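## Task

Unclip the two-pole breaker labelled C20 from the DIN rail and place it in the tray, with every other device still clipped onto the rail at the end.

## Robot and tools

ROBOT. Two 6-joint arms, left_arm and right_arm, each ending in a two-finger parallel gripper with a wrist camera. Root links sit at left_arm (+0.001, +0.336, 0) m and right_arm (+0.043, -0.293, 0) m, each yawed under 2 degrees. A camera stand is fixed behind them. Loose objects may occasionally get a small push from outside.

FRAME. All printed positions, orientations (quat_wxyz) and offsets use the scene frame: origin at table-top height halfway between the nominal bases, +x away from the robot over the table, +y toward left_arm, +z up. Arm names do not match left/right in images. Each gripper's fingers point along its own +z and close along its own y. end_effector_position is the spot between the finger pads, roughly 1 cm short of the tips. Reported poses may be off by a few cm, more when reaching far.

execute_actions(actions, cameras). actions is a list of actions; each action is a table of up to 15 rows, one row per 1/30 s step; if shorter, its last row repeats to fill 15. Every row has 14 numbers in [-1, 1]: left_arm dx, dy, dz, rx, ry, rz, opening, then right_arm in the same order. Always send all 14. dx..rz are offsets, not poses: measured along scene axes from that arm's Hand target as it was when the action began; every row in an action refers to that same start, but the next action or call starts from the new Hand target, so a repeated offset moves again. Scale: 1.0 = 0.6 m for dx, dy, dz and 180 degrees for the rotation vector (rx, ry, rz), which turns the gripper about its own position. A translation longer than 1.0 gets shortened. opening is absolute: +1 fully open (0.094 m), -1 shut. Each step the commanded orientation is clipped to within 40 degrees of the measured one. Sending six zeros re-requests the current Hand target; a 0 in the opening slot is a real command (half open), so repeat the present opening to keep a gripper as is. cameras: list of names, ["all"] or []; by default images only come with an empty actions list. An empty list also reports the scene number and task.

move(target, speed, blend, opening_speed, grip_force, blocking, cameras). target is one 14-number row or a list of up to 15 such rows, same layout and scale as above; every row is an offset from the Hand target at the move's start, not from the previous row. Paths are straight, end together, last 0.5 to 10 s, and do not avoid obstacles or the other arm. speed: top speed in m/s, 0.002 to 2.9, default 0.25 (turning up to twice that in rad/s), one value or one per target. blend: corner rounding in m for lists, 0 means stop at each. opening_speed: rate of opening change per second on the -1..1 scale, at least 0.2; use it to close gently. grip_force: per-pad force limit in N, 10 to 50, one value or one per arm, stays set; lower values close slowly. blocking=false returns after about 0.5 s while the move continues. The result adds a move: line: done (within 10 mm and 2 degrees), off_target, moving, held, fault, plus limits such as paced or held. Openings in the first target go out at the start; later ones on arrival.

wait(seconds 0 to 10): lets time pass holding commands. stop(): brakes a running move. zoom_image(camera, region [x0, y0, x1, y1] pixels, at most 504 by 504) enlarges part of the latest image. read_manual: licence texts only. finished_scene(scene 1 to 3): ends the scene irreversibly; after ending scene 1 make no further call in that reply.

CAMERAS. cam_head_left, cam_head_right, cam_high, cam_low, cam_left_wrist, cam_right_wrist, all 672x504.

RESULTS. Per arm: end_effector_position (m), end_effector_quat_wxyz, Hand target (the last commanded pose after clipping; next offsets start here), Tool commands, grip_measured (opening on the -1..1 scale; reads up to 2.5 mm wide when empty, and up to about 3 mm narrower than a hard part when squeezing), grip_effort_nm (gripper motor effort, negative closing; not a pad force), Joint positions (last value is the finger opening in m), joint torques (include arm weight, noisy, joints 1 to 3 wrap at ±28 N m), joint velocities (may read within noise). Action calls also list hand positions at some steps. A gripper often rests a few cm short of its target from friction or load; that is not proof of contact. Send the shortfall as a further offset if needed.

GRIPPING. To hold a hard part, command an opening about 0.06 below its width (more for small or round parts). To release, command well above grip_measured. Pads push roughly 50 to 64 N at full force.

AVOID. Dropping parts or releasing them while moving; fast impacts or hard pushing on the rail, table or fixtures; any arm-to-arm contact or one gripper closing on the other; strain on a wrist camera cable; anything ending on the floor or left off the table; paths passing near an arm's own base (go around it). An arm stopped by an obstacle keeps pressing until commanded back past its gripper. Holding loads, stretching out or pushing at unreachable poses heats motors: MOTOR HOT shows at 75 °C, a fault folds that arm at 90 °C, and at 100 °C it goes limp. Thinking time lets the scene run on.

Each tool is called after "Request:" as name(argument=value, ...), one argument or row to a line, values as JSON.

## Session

Request:
execute_actions(
  actions=[],
)

Request:
zoom_image(
  camera="cam_high",
  region=[200, 90, 450, 310],
)

Request:
zoom_image(
  camera="cam_low",
  region=[340, 200, 640, 330],
)

Scene clock: 0.00 s.
left_arm: end_effector_position=(+0.3955, +0.3696, +0.1244) grip_measured=+1.000 grip_effort_nm=n/a end_effector_quat_wxyz=(+0.634, -0.108, +0.759, +0.101) | right_arm: end_effector_position=(+0.4447, -0.2805, +0.1264) grip_measured=+1.000 grip_effort_nm=n/a end_effector_quat_wxyz=(+0.635, -0.006, +0.772, -0.035)
Joint positions: left_arm=[-0.073 1.58 0.331 1.06 -0.381 -0.055 0.094] | right_arm=[0.056 1.548 0.338 1.016 0.131 -0.038 0.094]
Joint velocities: within noise
Joint torques (N m): no reading
Heat: left arm: 36 °C; right arm: 29 °C.
Hand target: left_arm +0.3969, +0.3696, +0.1289; +0.639, -0.110, +0.755, +0.100 | right_arm +0.4474, -0.2803, +0.1367; +0.646, -0.005, +0.762, -0.034
Tool commands: left_gripper/opening=+1.0 right_gripper/opening=+1.0

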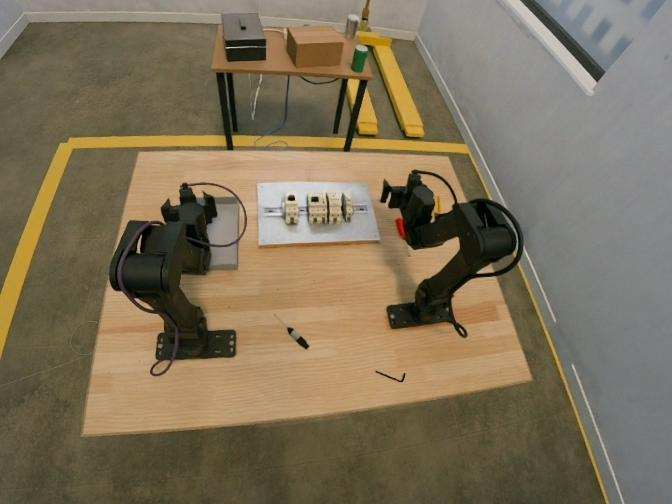

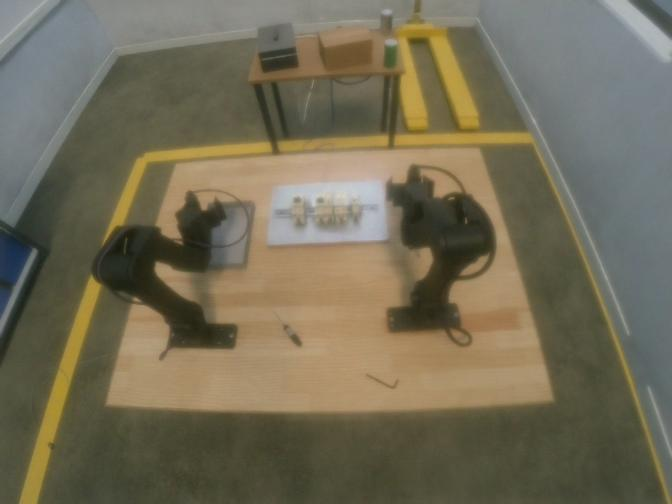

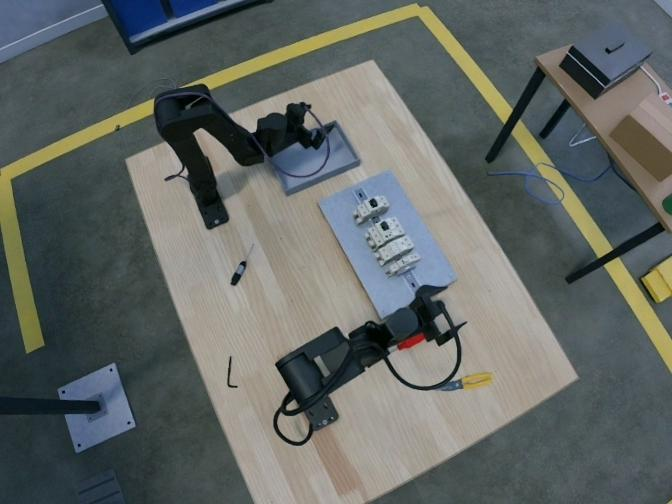

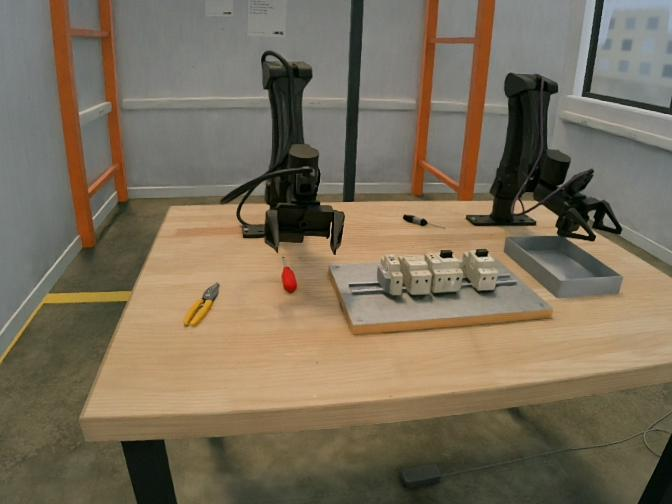

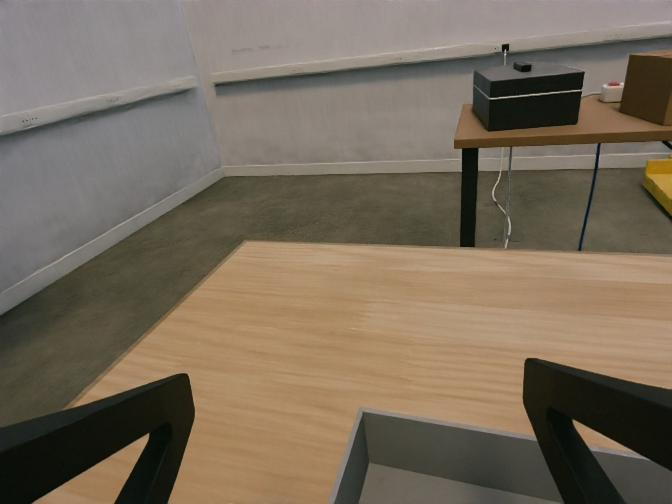

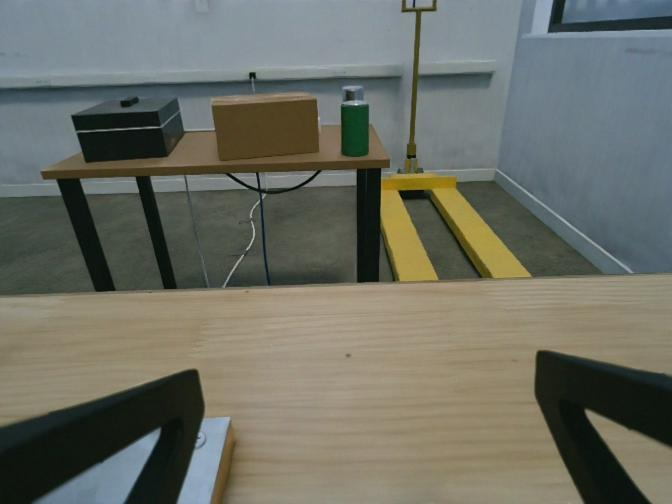

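Scaled by 2.016 from the camera's 672x504 image, which has a finer 960x720 frame.

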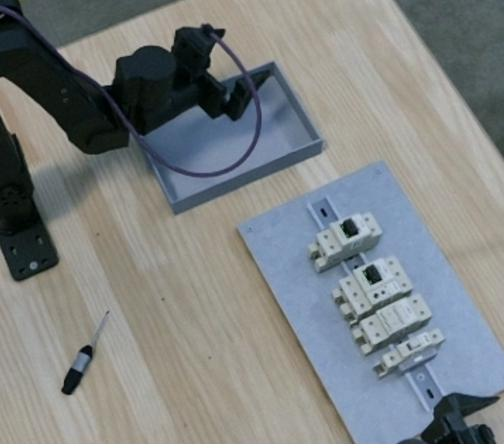

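Scaled by 1.680 from the camera's 672x504 image, which has a finer 960x720 frame.

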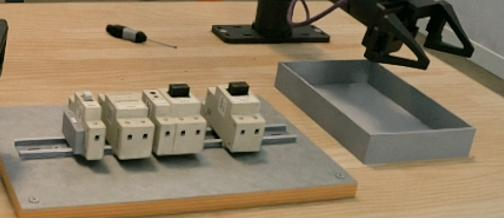

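Request:
move(
  target=[
    [-0.15,-0.1,0.16,-0.022,0.195,-0.079,1,0,0,0,0,0,0,1],
    [-0.245,-0.516,0.098,-0.022,0.195,-0.079,1,0,0,0,0,0,0,1],
  ],
  blend=0.03,
  speed=0.4,
  cameras=["cam_left_wrist","cam_high"],
)

Request:
zoom_image(
  camera="cam_left_wrist",
  region=[150, 80, 600, 400],
)

Request:
zoom_image(
  camera="cam_high",
  region=[200, 90, 450, 310],
)

Scene clock: 13.80 s.
left_arm: end_effector_position=(+0.2462, +0.0605, +0.1833) grip_measured=+1.000 grip_effort_nm=0.01 end_effector_quat_wxyz=(+0.378, +0.002, +0.926, +0.015) | right_arm: end_effector_position=(+0.4447, -0.2805, +0.1264) grip_measured=+1.000 grip_effort_nm=0.00 end_effector_quat_wxyz=(+0.635, -0.006, +0.772, -0.035)
Joint positions: left_arm=[-1.157 1.608 1.352 -0.982 -0.715 -1.043 0.094] | right_arm=[0.056 1.548 0.338 1.016 0.131 -0.038 0.094]
Joint torques (N m): left_arm=[-0.09 -5.87 8.35 0.21 -0.49 -0.11] | right_arm=[-0.03 -6.31 4.82 1.96 0.02 -0.02]
Heat: left arm: 37 °C; right arm: 31 °C.
Hand target: left_arm +0.2498, +0.0600, +0.1876; +0.385, -0.003, +0.923, +0.024 | right_arm +0.4474, -0.2803, +0.1367; +0.646, -0.005, +0.762, -0.034
Off the commanded pose: left_arm 0.006 m, 1 deg | right_arm 0.011 m, 2 deg.
move: off_target (right_arm)
Images, in order (width x height): cam_high 672x504, cam_left_wrist 672x504.

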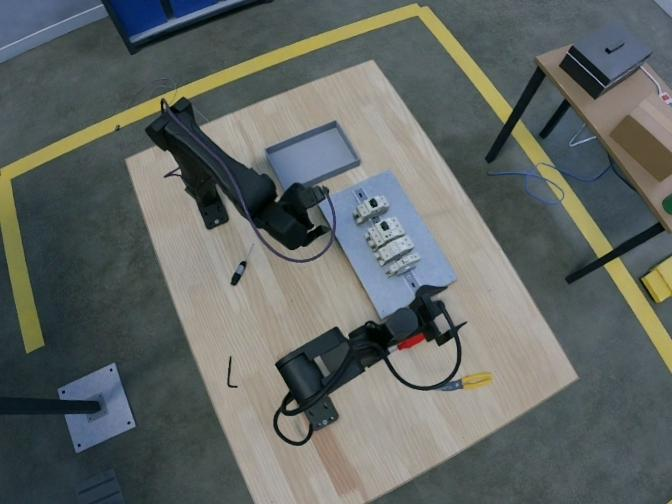

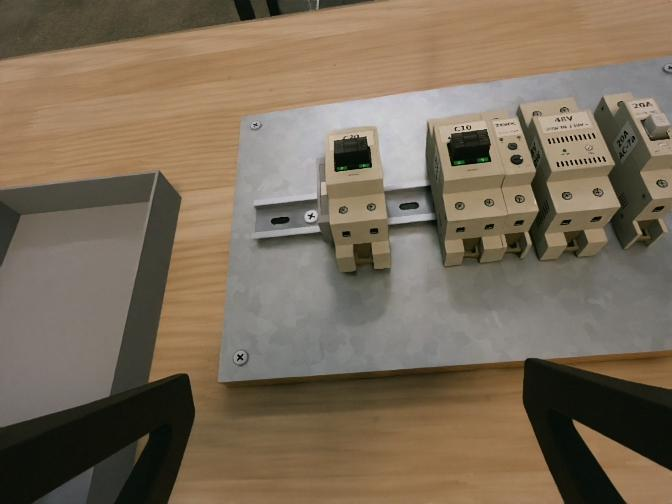

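Scaled by 1.120 from the camera's 672x504 image, which has a finer 960x720 frame.

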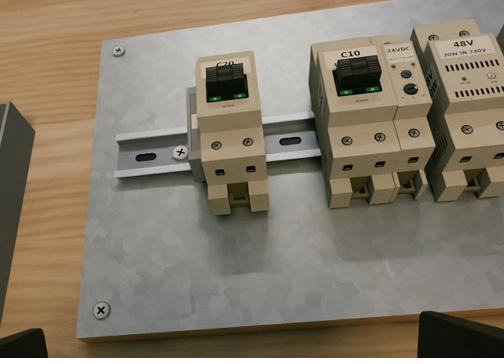

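Scaled by 2.016 from the camera's 672x504 image, which has a finer 960x720 frame.

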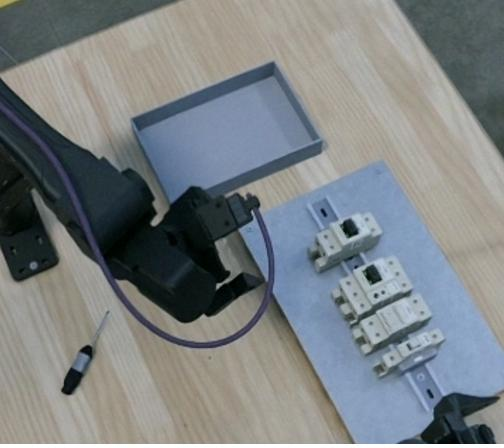

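Request:
move(
  target=[0.138,0.0075,-0.142,0,0,0,-0.02,0,0,0,0,0,0,1],
  cameras=["cam_left_wrist","cam_low"],
)

Request:
zoom_image(
  camera="cam_left_wrist",
  region=[150, 150, 550, 500],
)

Scene clock: 43.30 s.
left_arm: end_effector_position=(+0.3302, +0.0641, +0.1083) grip_measured=-0.017 grip_effort_nm=-0.13 end_effector_quat_wxyz=(+0.385, -0.004, +0.922, +0.021) | right_arm: end_effector_position=(+0.4447, -0.2805, +0.1264) grip_measured=+1.000 grip_effort_nm=0.00 end_effector_quat_wxyz=(+0.635, -0.006, +0.772, -0.035)
Joint positions: left_arm=[-0.935 1.77 1.204 -0.509 -0.647 -0.789 0.046] | right_arm=[0.056 1.548 0.338 1.016 0.131 -0.038 0.094]
Joint torques (N m): left_arm=[0.4 -7.84 5.6 0.75 -0.22 0.04] | right_arm=[-0.03 -6.28 4.82 1.97 0.02 -0.02]
Heat: left arm: 37 °C; right arm: 33 °C.
Hand target: left_arm +0.3326, +0.0645, +0.1025; +0.385, -0.003, +0.923, +0.024 | right_arm +0.4474, -0.2803, +0.1367; +0.646, -0.005, +0.762, -0.034
Off the commanded pose: left_arm 0.006 m, 0 deg | right_arm 0.011 m, 2 deg.
move: off_target (right_arm)
Images, in order (width x height): cam_low 672x504, cam_left_wrist 672x504.

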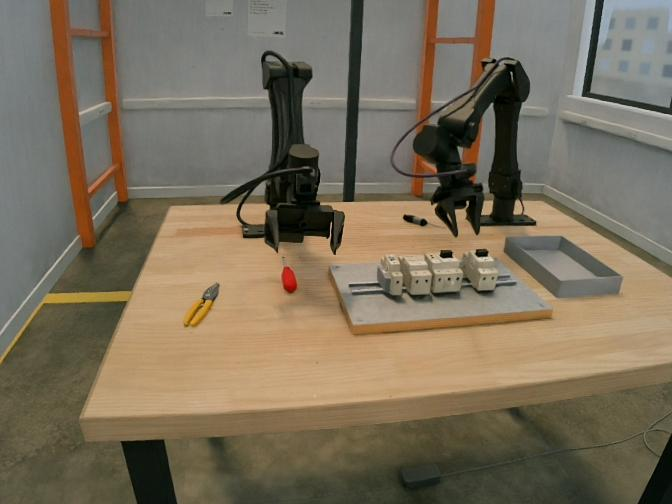

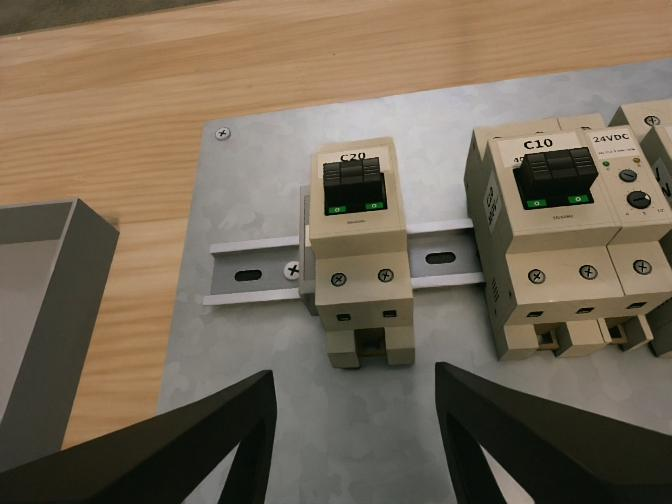

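Scaled by 1.260 from the camera's 672x504 image, which has a finer 960x720 frame.

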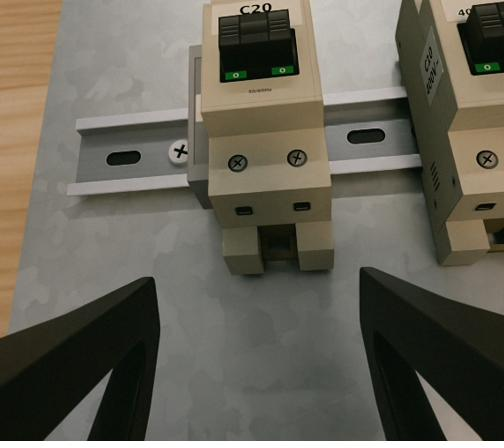

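Request:
move(
  target=[
    [0.01,-0.0125,-0.02,0,0,0,-0.02,0,0,0,0,0,0,1],
    [0.066,-0.0125,-0.079,0,0,0,-0.02,0,0,0,0,0,0,1],
  ],
  speed=0.1,
  blend=0.005,
  cameras=["cam_left_wrist"],
)

Scene clock: 62.07 s.
left_arm: end_effector_position=(+0.3673, +0.0600, +0.0582) grip_measured=-0.017 grip_effort_nm=-0.13 end_effector_quat_wxyz=(+0.382, -0.003, +0.924, +0.026) | right_arm: end_effector_position=(+0.4447, -0.2805, +0.1264) grip_measured=+1.000 grip_effort_nm=0.00 end_effector_quat_wxyz=(+0.635, -0.006, +0.772, -0.035)
Joint positions: left_arm=[-0.86 1.936 1.204 -0.308 -0.611 -0.71 0.046] | right_arm=[0.056 1.548 0.338 1.016 0.131 -0.038 0.094]
Joint torques (N m): left_arm=[0.29 -8.51 6.56 0.78 -0.2 0.02] | right_arm=[-0.02 -6.31 4.82 1.96 0.02 -0.02]
Heat: left arm: 38 °C; right arm: 34 °C.
Hand target: left_arm +0.3723, +0.0571, +0.0551; +0.385, -0.003, +0.923, +0.024 | right_arm +0.4474, -0.2803, +0.1367; +0.646, -0.005, +0.762, -0.034
Off the commanded pose: left_arm 0.007 m, 0 deg | right_arm 0.011 m, 2 deg.
move: off_target (right_arm)
Images, in order (width x height): cam_left_wrist 672x504.

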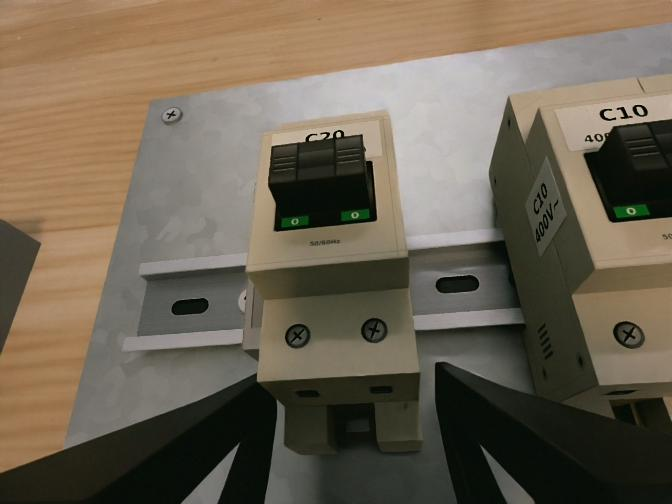

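Request:
move(
  target=[
    [0.005,0.006,0.008,0,0,0,-0.02,0,0,0,0,0,0,1],
    [0.005,0.006,0.008,0,0,0,-0.6,0,0,0,0,0,0,1],
  ],
  opening_speed=0.5,
  speed=0.05,
  cameras=["cam_left_wrist","cam_low"],
)

Request:
zoom_image(
  camera="cam_low",
  region=[400, 200, 560, 310],
)

Scene clock: 85.07 s.
left_arm: end_effector_position=(+0.3686, +0.0613, +0.0572) grip_measured=-0.224 grip_effort_nm=-1.02 end_effector_quat_wxyz=(+0.379, -0.005, +0.925, +0.023) | right_arm: end_effector_position=(+0.4447, -0.2805, +0.1264) grip_measured=+1.000 grip_effort_nm=0.00 end_effector_quat_wxyz=(+0.635, -0.006, +0.772, -0.035)
Joint positions: left_arm=[-0.852 1.936 1.204 -0.307 -0.599 -0.709 0.036] | right_arm=[0.056 1.548 0.338 1.016 0.131 -0.038 0.094]
Joint torques (N m): left_arm=[0.75 -9.42 6.76 0.76 -0.28 0.14] | right_arm=[-0.03 -6.28 4.82 1.97 0.02 -0.02]
Heat: left arm: 39 °C; right arm: 34 °C.
Hand target: left_arm +0.3754, +0.0607, +0.0599; +0.385, -0.003, +0.922, +0.024 | right_arm +0.4474, -0.2803, +0.1367; +0.646, -0.005, +0.762, -0.034
Off the commanded pose: left_arm 0.007 m, 1 deg | right_arm 0.011 m, 2 deg.
move: off_target (right_arm)
Images, in order (width x height): cam_low 672x504, cam_left_wrist 672x504.

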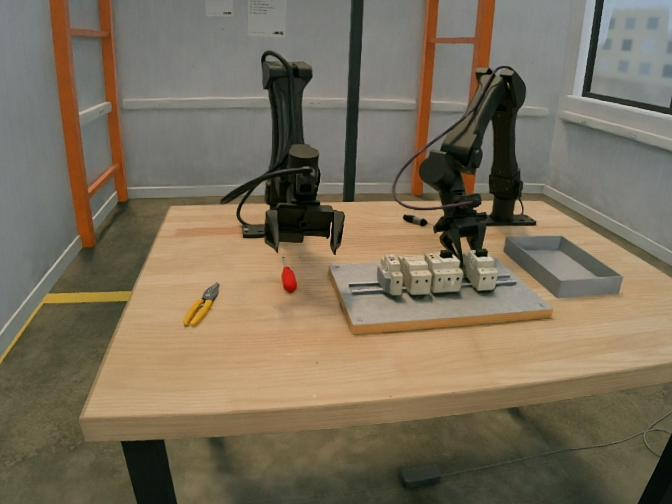

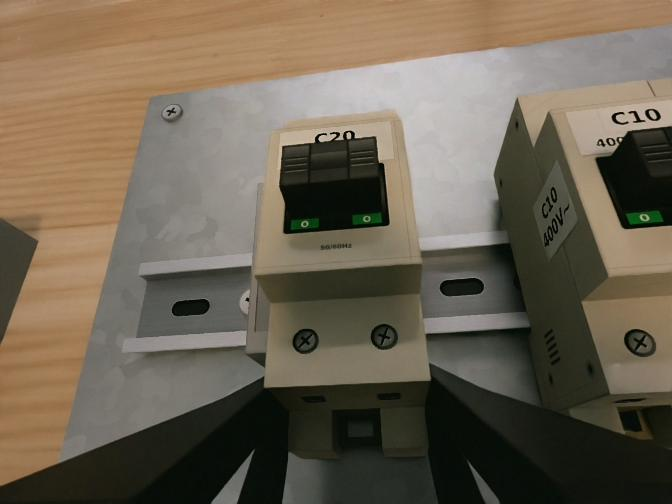

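Scaled by 3.150 from the camera's 672x504 image, which has a finer 960x720 frame.

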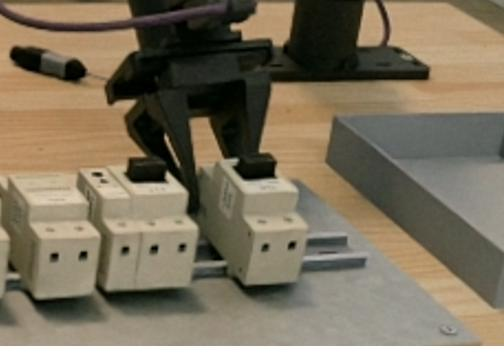

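Request:
move(
  target=[
    [0.01,0,0.07,0,0.12,0,-0.6,0,0,0,0,0,0,1],
    [0.035,0,0.09,0,0.14,0,-0.6,0,0,0,0,0,0,1],
    [0.085,0,0.05,0,0.14,0,-0.6,0,0,0,0,0,0,1],
    [0.1,0,0.12,0,0.24,0,-0.6,0,0,0,0,0,0,1],
    [0.12,0,0.17,0,0.26,0,-0.6,0,0,0,0,0,0,1],
  ],
  speed=[0.07,0.07,0.1,0.1,0.1],
  blend=0.01,
  cameras=["cam_left_wrist","cam_low"],
)

Request:
zoom_image(
  camera="cam_low",
  region=[400, 200, 560, 310],
)

Scene clock: 108.23 s.
left_arm: end_effector_position=(+0.3813, +0.0639, +0.0779) grip_measured=-0.240 grip_effort_nm=-1.02 end_effector_quat_wxyz=(-0.034, -0.028, +0.999, -0.006) | right_arm: end_effector_position=(+0.4447, -0.2805, +0.1264) grip_measured=+1.000 grip_effort_nm=0.00 end_effector_quat_wxyz=(+0.635, -0.006, +0.772, -0.035)
Joint positions: left_arm=[-0.589 2.513 2.49 -1.594 0.049 -0.659 0.036] | right_arm=[0.056 1.548 0.338 1.016 0.131 -0.038 0.094]
Joint torques (N m): left_arm=[3.75 -19.7 21.5 0.02 -0.61 0.73] | right_arm=[-0.02 -6.3 4.81 1.97 0.02 -0.02]
Heat: left arm: 41 °C; right arm: 35 °C.
Hand target: left_arm +0.4473, +0.0606, +0.1619; -0.013, +0.007, +1.000, +0.024 | right_arm +0.4474, -0.2803, +0.1367; +0.646, -0.005, +0.762, -0.034
Off the commanded pose: left_arm 0.107 m, 6 deg | right_arm 0.011 m, 2 deg.
joint read past its limit (left arm) — joint 4 (wrist pitch), lower limit.
joint sent to its limit (left arm) — joint 4 (wrist pitch), lower limit. The joint targets are off in position and orientation.
move: off_target (left_arm, right_arm)
Images, in order (width x height): cam_low 672x504, cam_left_wrist 672x504.

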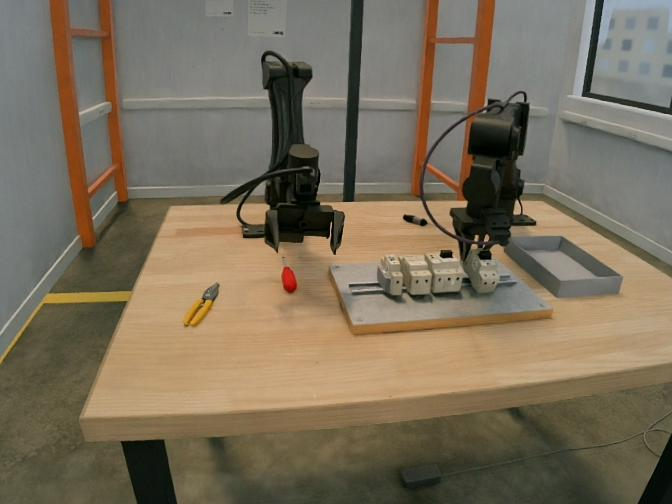

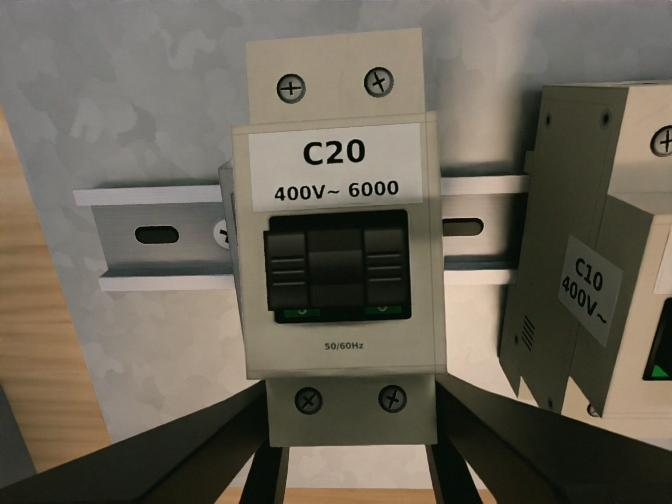

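Scaled by 3.150 from the camera's 672x504 image, which has a finer 960x720 frame.

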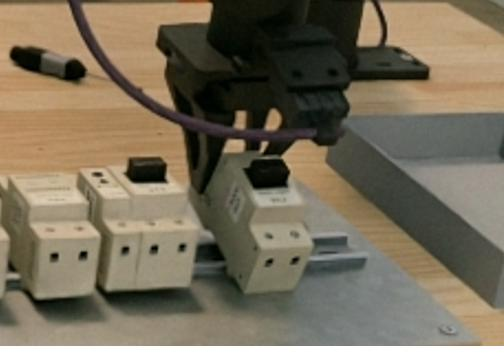

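Request:
move(
  target=[
    [0,0,-0.125,0,-0.06,0,-0.6,0,0,0,0,0,0,1],
    [0.0,0,-0.125,0,-0.06,0,-0.6,0,0,0,0,0,0,1],
    [0.0,0,-0.04,0,-0.0,0,-0.6,0,0,0,0,0,0,1],
    [0.0,0,0.0,0,0,0,-0.6,0,0,0,0,0,0,1],
  ],
  speed=0.1,
  blend=0.01,
  cameras=["cam_left_wrist","cam_low"],
)

Request:
zoom_image(
  camera="cam_low",
  region=[400, 200, 560, 310],
)

Scene clock: 127.33 s.
left_arm: end_effector_position=(+0.4413, +0.0605, +0.1116) grip_measured=-0.240 grip_effort_nm=-1.02 end_effector_quat_wxyz=(+0.083, +0.009, +0.996, -0.034) | right_arm: end_effector_position=(+0.4447, -0.2805, +0.1264) grip_measured=+1.000 grip_effort_nm=0.00 end_effector_quat_wxyz=(+0.635, -0.006, +0.772, -0.035)
Joint positions: left_arm=[-0.557 2.586 2.755 -1.562 -0.031 -0.551 0.036] | right_arm=[0.056 1.548 0.338 1.016 0.131 -0.038 0.094]
Joint torques (N m): left_arm=[0.54 -21.03 7.95 0.14 0.08 0.07] | right_arm=[-0.01 -6.28 4.82 1.97 0.02 -0.03]
Heat: left arm: 53 °C; right arm: 35 °C.
Hand target: left_arm +0.4473, +0.0607, +0.1619; -0.013, +0.006, +1.000, +0.024 | right_arm +0.4474, -0.2803, +0.1367; +0.646, -0.005, +0.762, -0.034
Off the commanded pose: left_arm 0.051 m, 13 deg | right_arm 0.011 m, 2 deg.
joint sent to its limit (left arm) — joint 4 (wrist pitch), lower limit. The joint targets are off in orientation, not in position.
move: off_target (left_arm, right_arm)
Images, in order (width x height): cam_low 672x504, cam_left_wrist 672x504.

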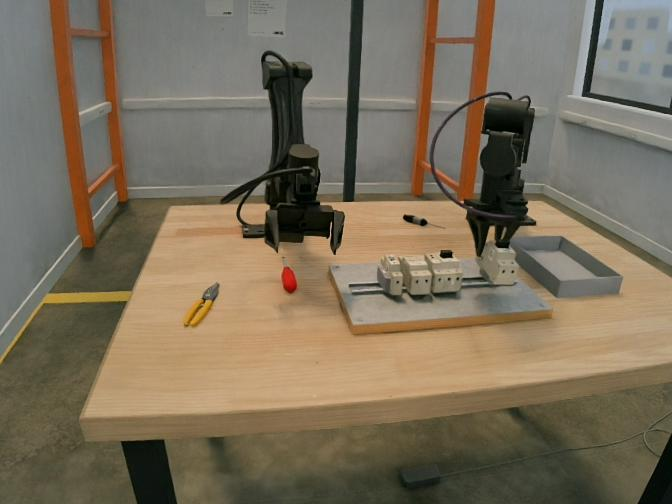

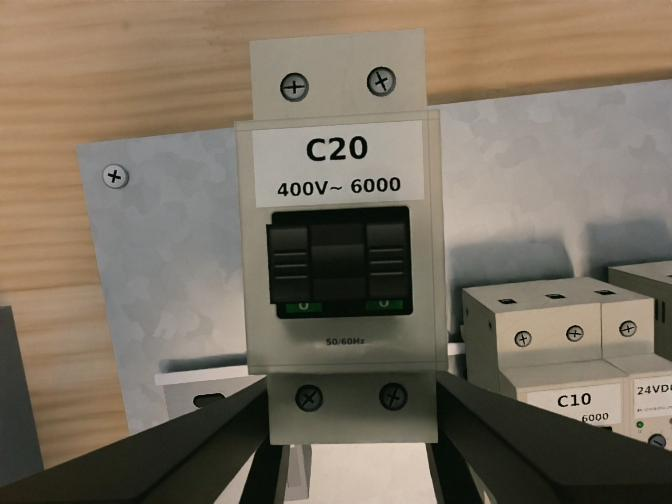

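Scaled by 3.150 from the camera's 672x504 image, which has a finer 960x720 frame.

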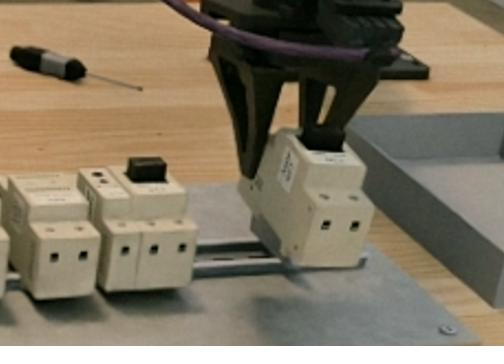

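Request:
move(
  target=[
    [-0.08,0.04,0.15,0,-0.08,0,-0.6,0,0,0,0,0,0,1],
    [-0.217,0.403,0.1,0,-0.175,0,-0.6,0,0,0,0,0,0,1],
    [-0.217,0.403,-0.09,0,-0.175,0,-0.6,0,0,0,0,0,0,1],
  ],
  speed=0.3,
  blend=[0.04,0.03,0],
  cameras=["cam_left_wrist","cam_low"],
)

Request:
zoom_image(
  camera="cam_low",
  region=[360, 200, 640, 310],
)

Scene clock: 155.63 s.
left_arm: end_effector_position=(+0.3054, +0.3023, +0.0999) grip_measured=-0.240 grip_effort_nm=-1.02 end_effector_quat_wxyz=(+0.230, +0.003, +0.973, +0.030) | right_arm: end_effector_position=(+0.4447, -0.2805, +0.1264) grip_measured=+1.000 grip_effort_nm=0.00 end_effector_quat_wxyz=(+0.635, -0.006, +0.772, -0.035)
Joint positions: left_arm=[-0.184 1.305 0.869 -0.689 -0.144 -0.159 0.036] | right_arm=[0.056 1.548 0.338 1.016 0.131 -0.038 0.094]
Joint torques (N m): left_arm=[0.83 -5.64 5.96 1.05 0.02 0.05] | right_arm=[-0.01 -6.28 4.79 1.96 0.02 -0.02]
Heat: left arm: 48 °C; right arm: 36 °C.
Hand target: left_arm +0.3172, +0.3024, +0.1078; +0.259, +0.000, +0.966, +0.024 | right_arm +0.4474, -0.2803, +0.1367; +0.646, -0.005, +0.762, -0.034
Off the commanded pose: left_arm 0.014 m, 4 deg | right_arm 0.011 m, 2 deg.
move: off_target (left_arm, right_arm)
Images, in order (width x height): cam_low 672x504, cam_left_wrist 672x504.

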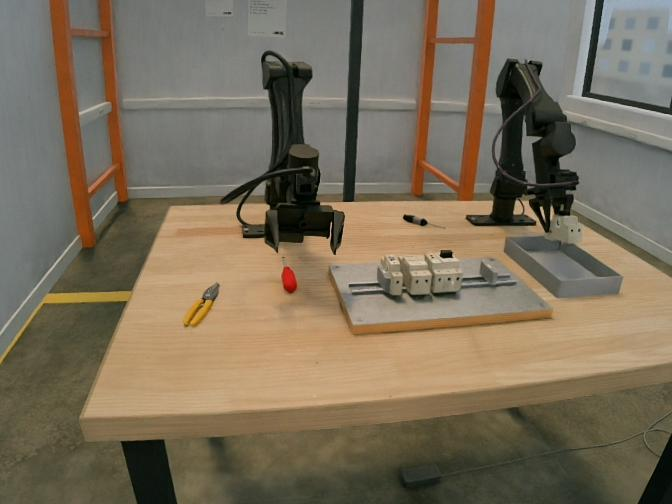

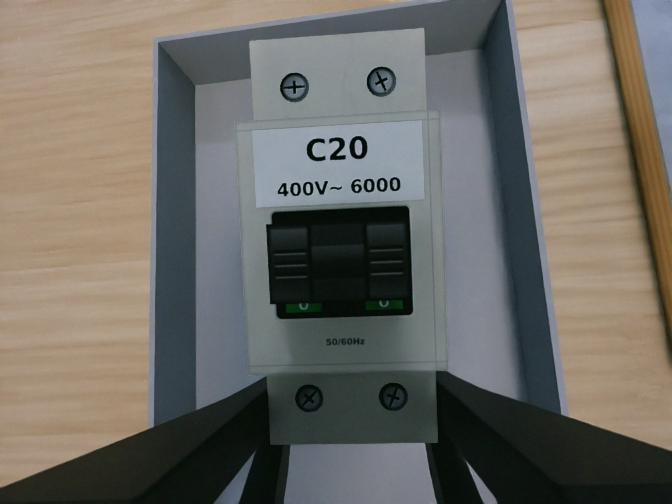

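Scaled by 1.800 from the camera's 672x504 image, which has a finer 960x720 frame.

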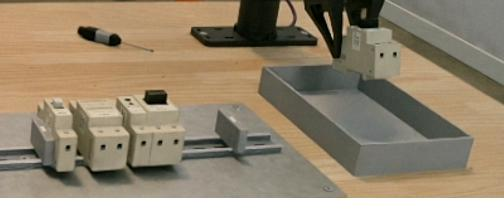

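Request:
move(
  target=[
    [-0.05,-0.005,-0.07,0,-0.01,0,-0.6,0,0,0,0,0,0,1],
    [-0.05,-0.005,-0.155,0,-0.02,0,-0.6,0,0,0,0,0,0,1],
  ],
  speed=[0.12,0.05],
  blend=0.01,
  cameras=["cam_low","cam_left_wrist"],
)

Request:
zoom_image(
  camera="cam_low",
  region=[440, 170, 640, 310],
)

Scene clock: 169.77 s.
left_arm: end_effector_position=(+0.3019, +0.2972, +0.0348) grip_measured=-0.240 grip_effort_nm=-1.02 end_effector_quat_wxyz=(+0.322, -0.005, +0.946, +0.015) | right_arm: end_effector_position=(+0.4447, -0.2805, +0.1264) grip_measured=+1.000 grip_effort_nm=0.00 end_effector_quat_wxyz=(+0.635, -0.006, +0.772, -0.035)
Joint positions: left_arm=[-0.219 1.274 0.46 -0.119 -0.173 -0.188 0.036] | right_arm=[0.056 1.548 0.338 1.016 0.131 -0.038 0.094]
Joint torques (N m): left_arm=[-0.64 -1.73 3.84 0.62 -0.11 -0.04] | right_arm=[-0.02 -6.27 4.81 1.96 0.02 -0.02]
Heat: left arm: 43 °C; right arm: 36 °C.
Hand target: left_arm +0.2871, +0.2994, +0.0148; +0.289, -0.001, +0.957, +0.024 | right_arm +0.4474, -0.2803, +0.1367; +0.646, -0.005, +0.762, -0.034
Off the commanded pose: left_arm 0.025 m, 4 deg | right_arm 0.011 m, 2 deg.
move: off_target (left_arm, right_arm)
Images, in order (width x height): cam_low 672x504, cam_left_wrist 672x504.

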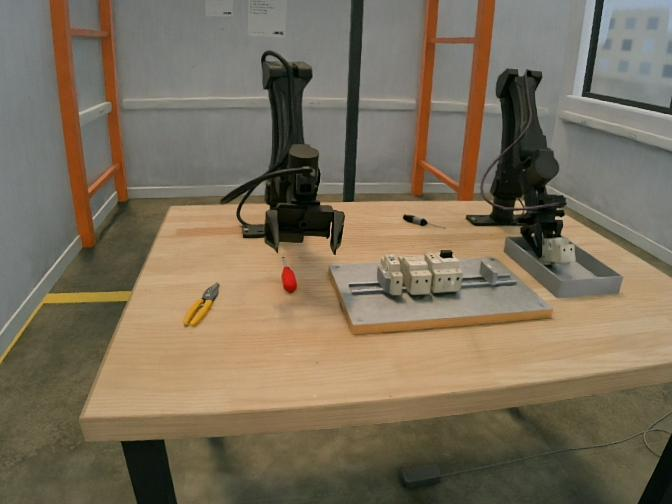

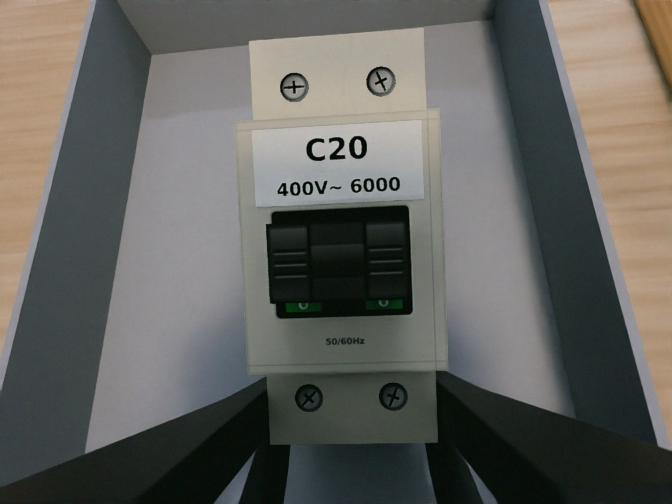

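Scaled by 2.520 from the camera's 672x504 image, which has a finer 960x720 frame.

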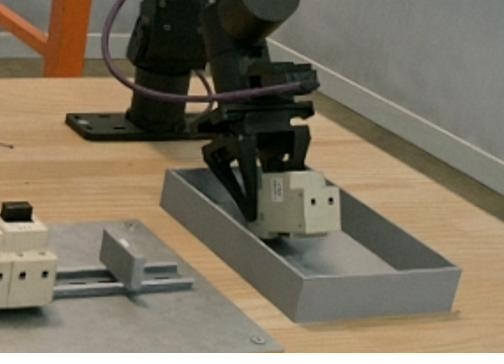

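Request:
move(
  target=[
    [0.01,0,0.015,0,0.08,0,-0.6,0,0,0,0,0,0,1],
    [0.01,0,0.015,0,0.08,0,0.1,0,0,0,0,0,0,1],
    [-0.06,0,0.24,0,0.08,0,0.1,0,0,0,0,0,0,1],
  ],
  speed=0.07,
  opening_speed=0.8,
  cameras=["cam_low","cam_left_wrist"],
)

Scene clock: 183.93 s.
left_arm: end_effector_position=(+0.2508, +0.3010, +0.1463) grip_measured=+0.097 grip_effort_nm=0.14 end_effector_quat_wxyz=(+0.152, +0.003, +0.988, +0.026) | right_arm: end_effector_position=(+0.4447, -0.2805, +0.1264) grip_measured=+1.000 grip_effort_nm=0.00 end_effector_quat_wxyz=(+0.635, -0.006, +0.772, -0.035)
Joint positions: left_arm=[-0.213 1.222 1.056 -1.118 -0.118 -0.206 0.052] | right_arm=[0.056 1.548 0.338 1.016 0.131 -0.038 0.094]
Joint torques (N m): left_arm=[-0.87 -5.57 7.99 0.2 -0.06 -0.06] | right_arm=[-0.03 -6.28 4.83 1.96 0.03 -0.02]
Heat: left arm: 40 °C; right arm: 36 °C.
Hand target: left_arm +0.2512, +0.2994, +0.1589; +0.167, +0.002, +0.986, +0.024 | right_arm +0.4474, -0.2803, +0.1367; +0.646, -0.005, +0.762, -0.034
Off the commanded pose: left_arm 0.013 m, 2 deg | right_arm 0.011 m, 2 deg.
move: off_target (left_arm, right_arm); target 2's new opening was sent with left_arm's hand 0.017 m and 5 deg from that target
Images, in order (width x height): cam_low 672x504, cam_left_wrist 672x504.

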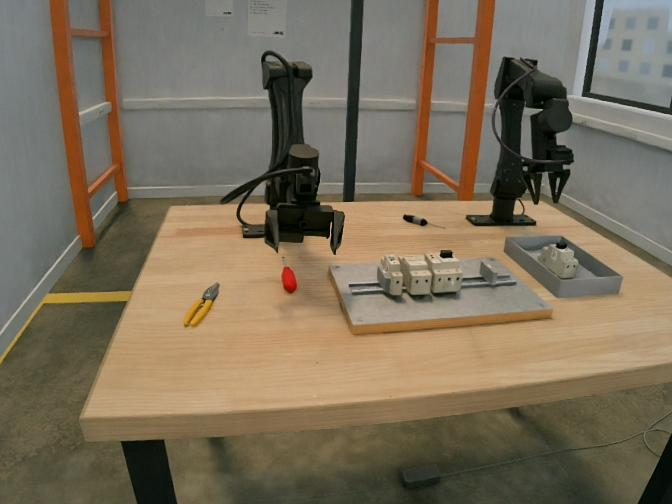

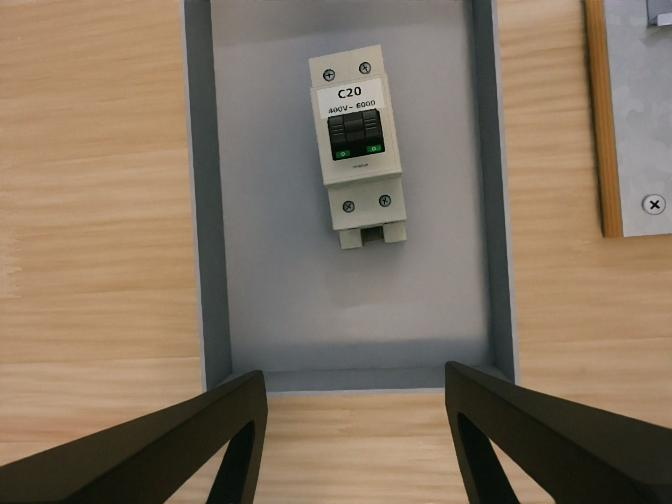

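Request:
finished_scene(
  scene=3,
)

The scene is finished: the task was done.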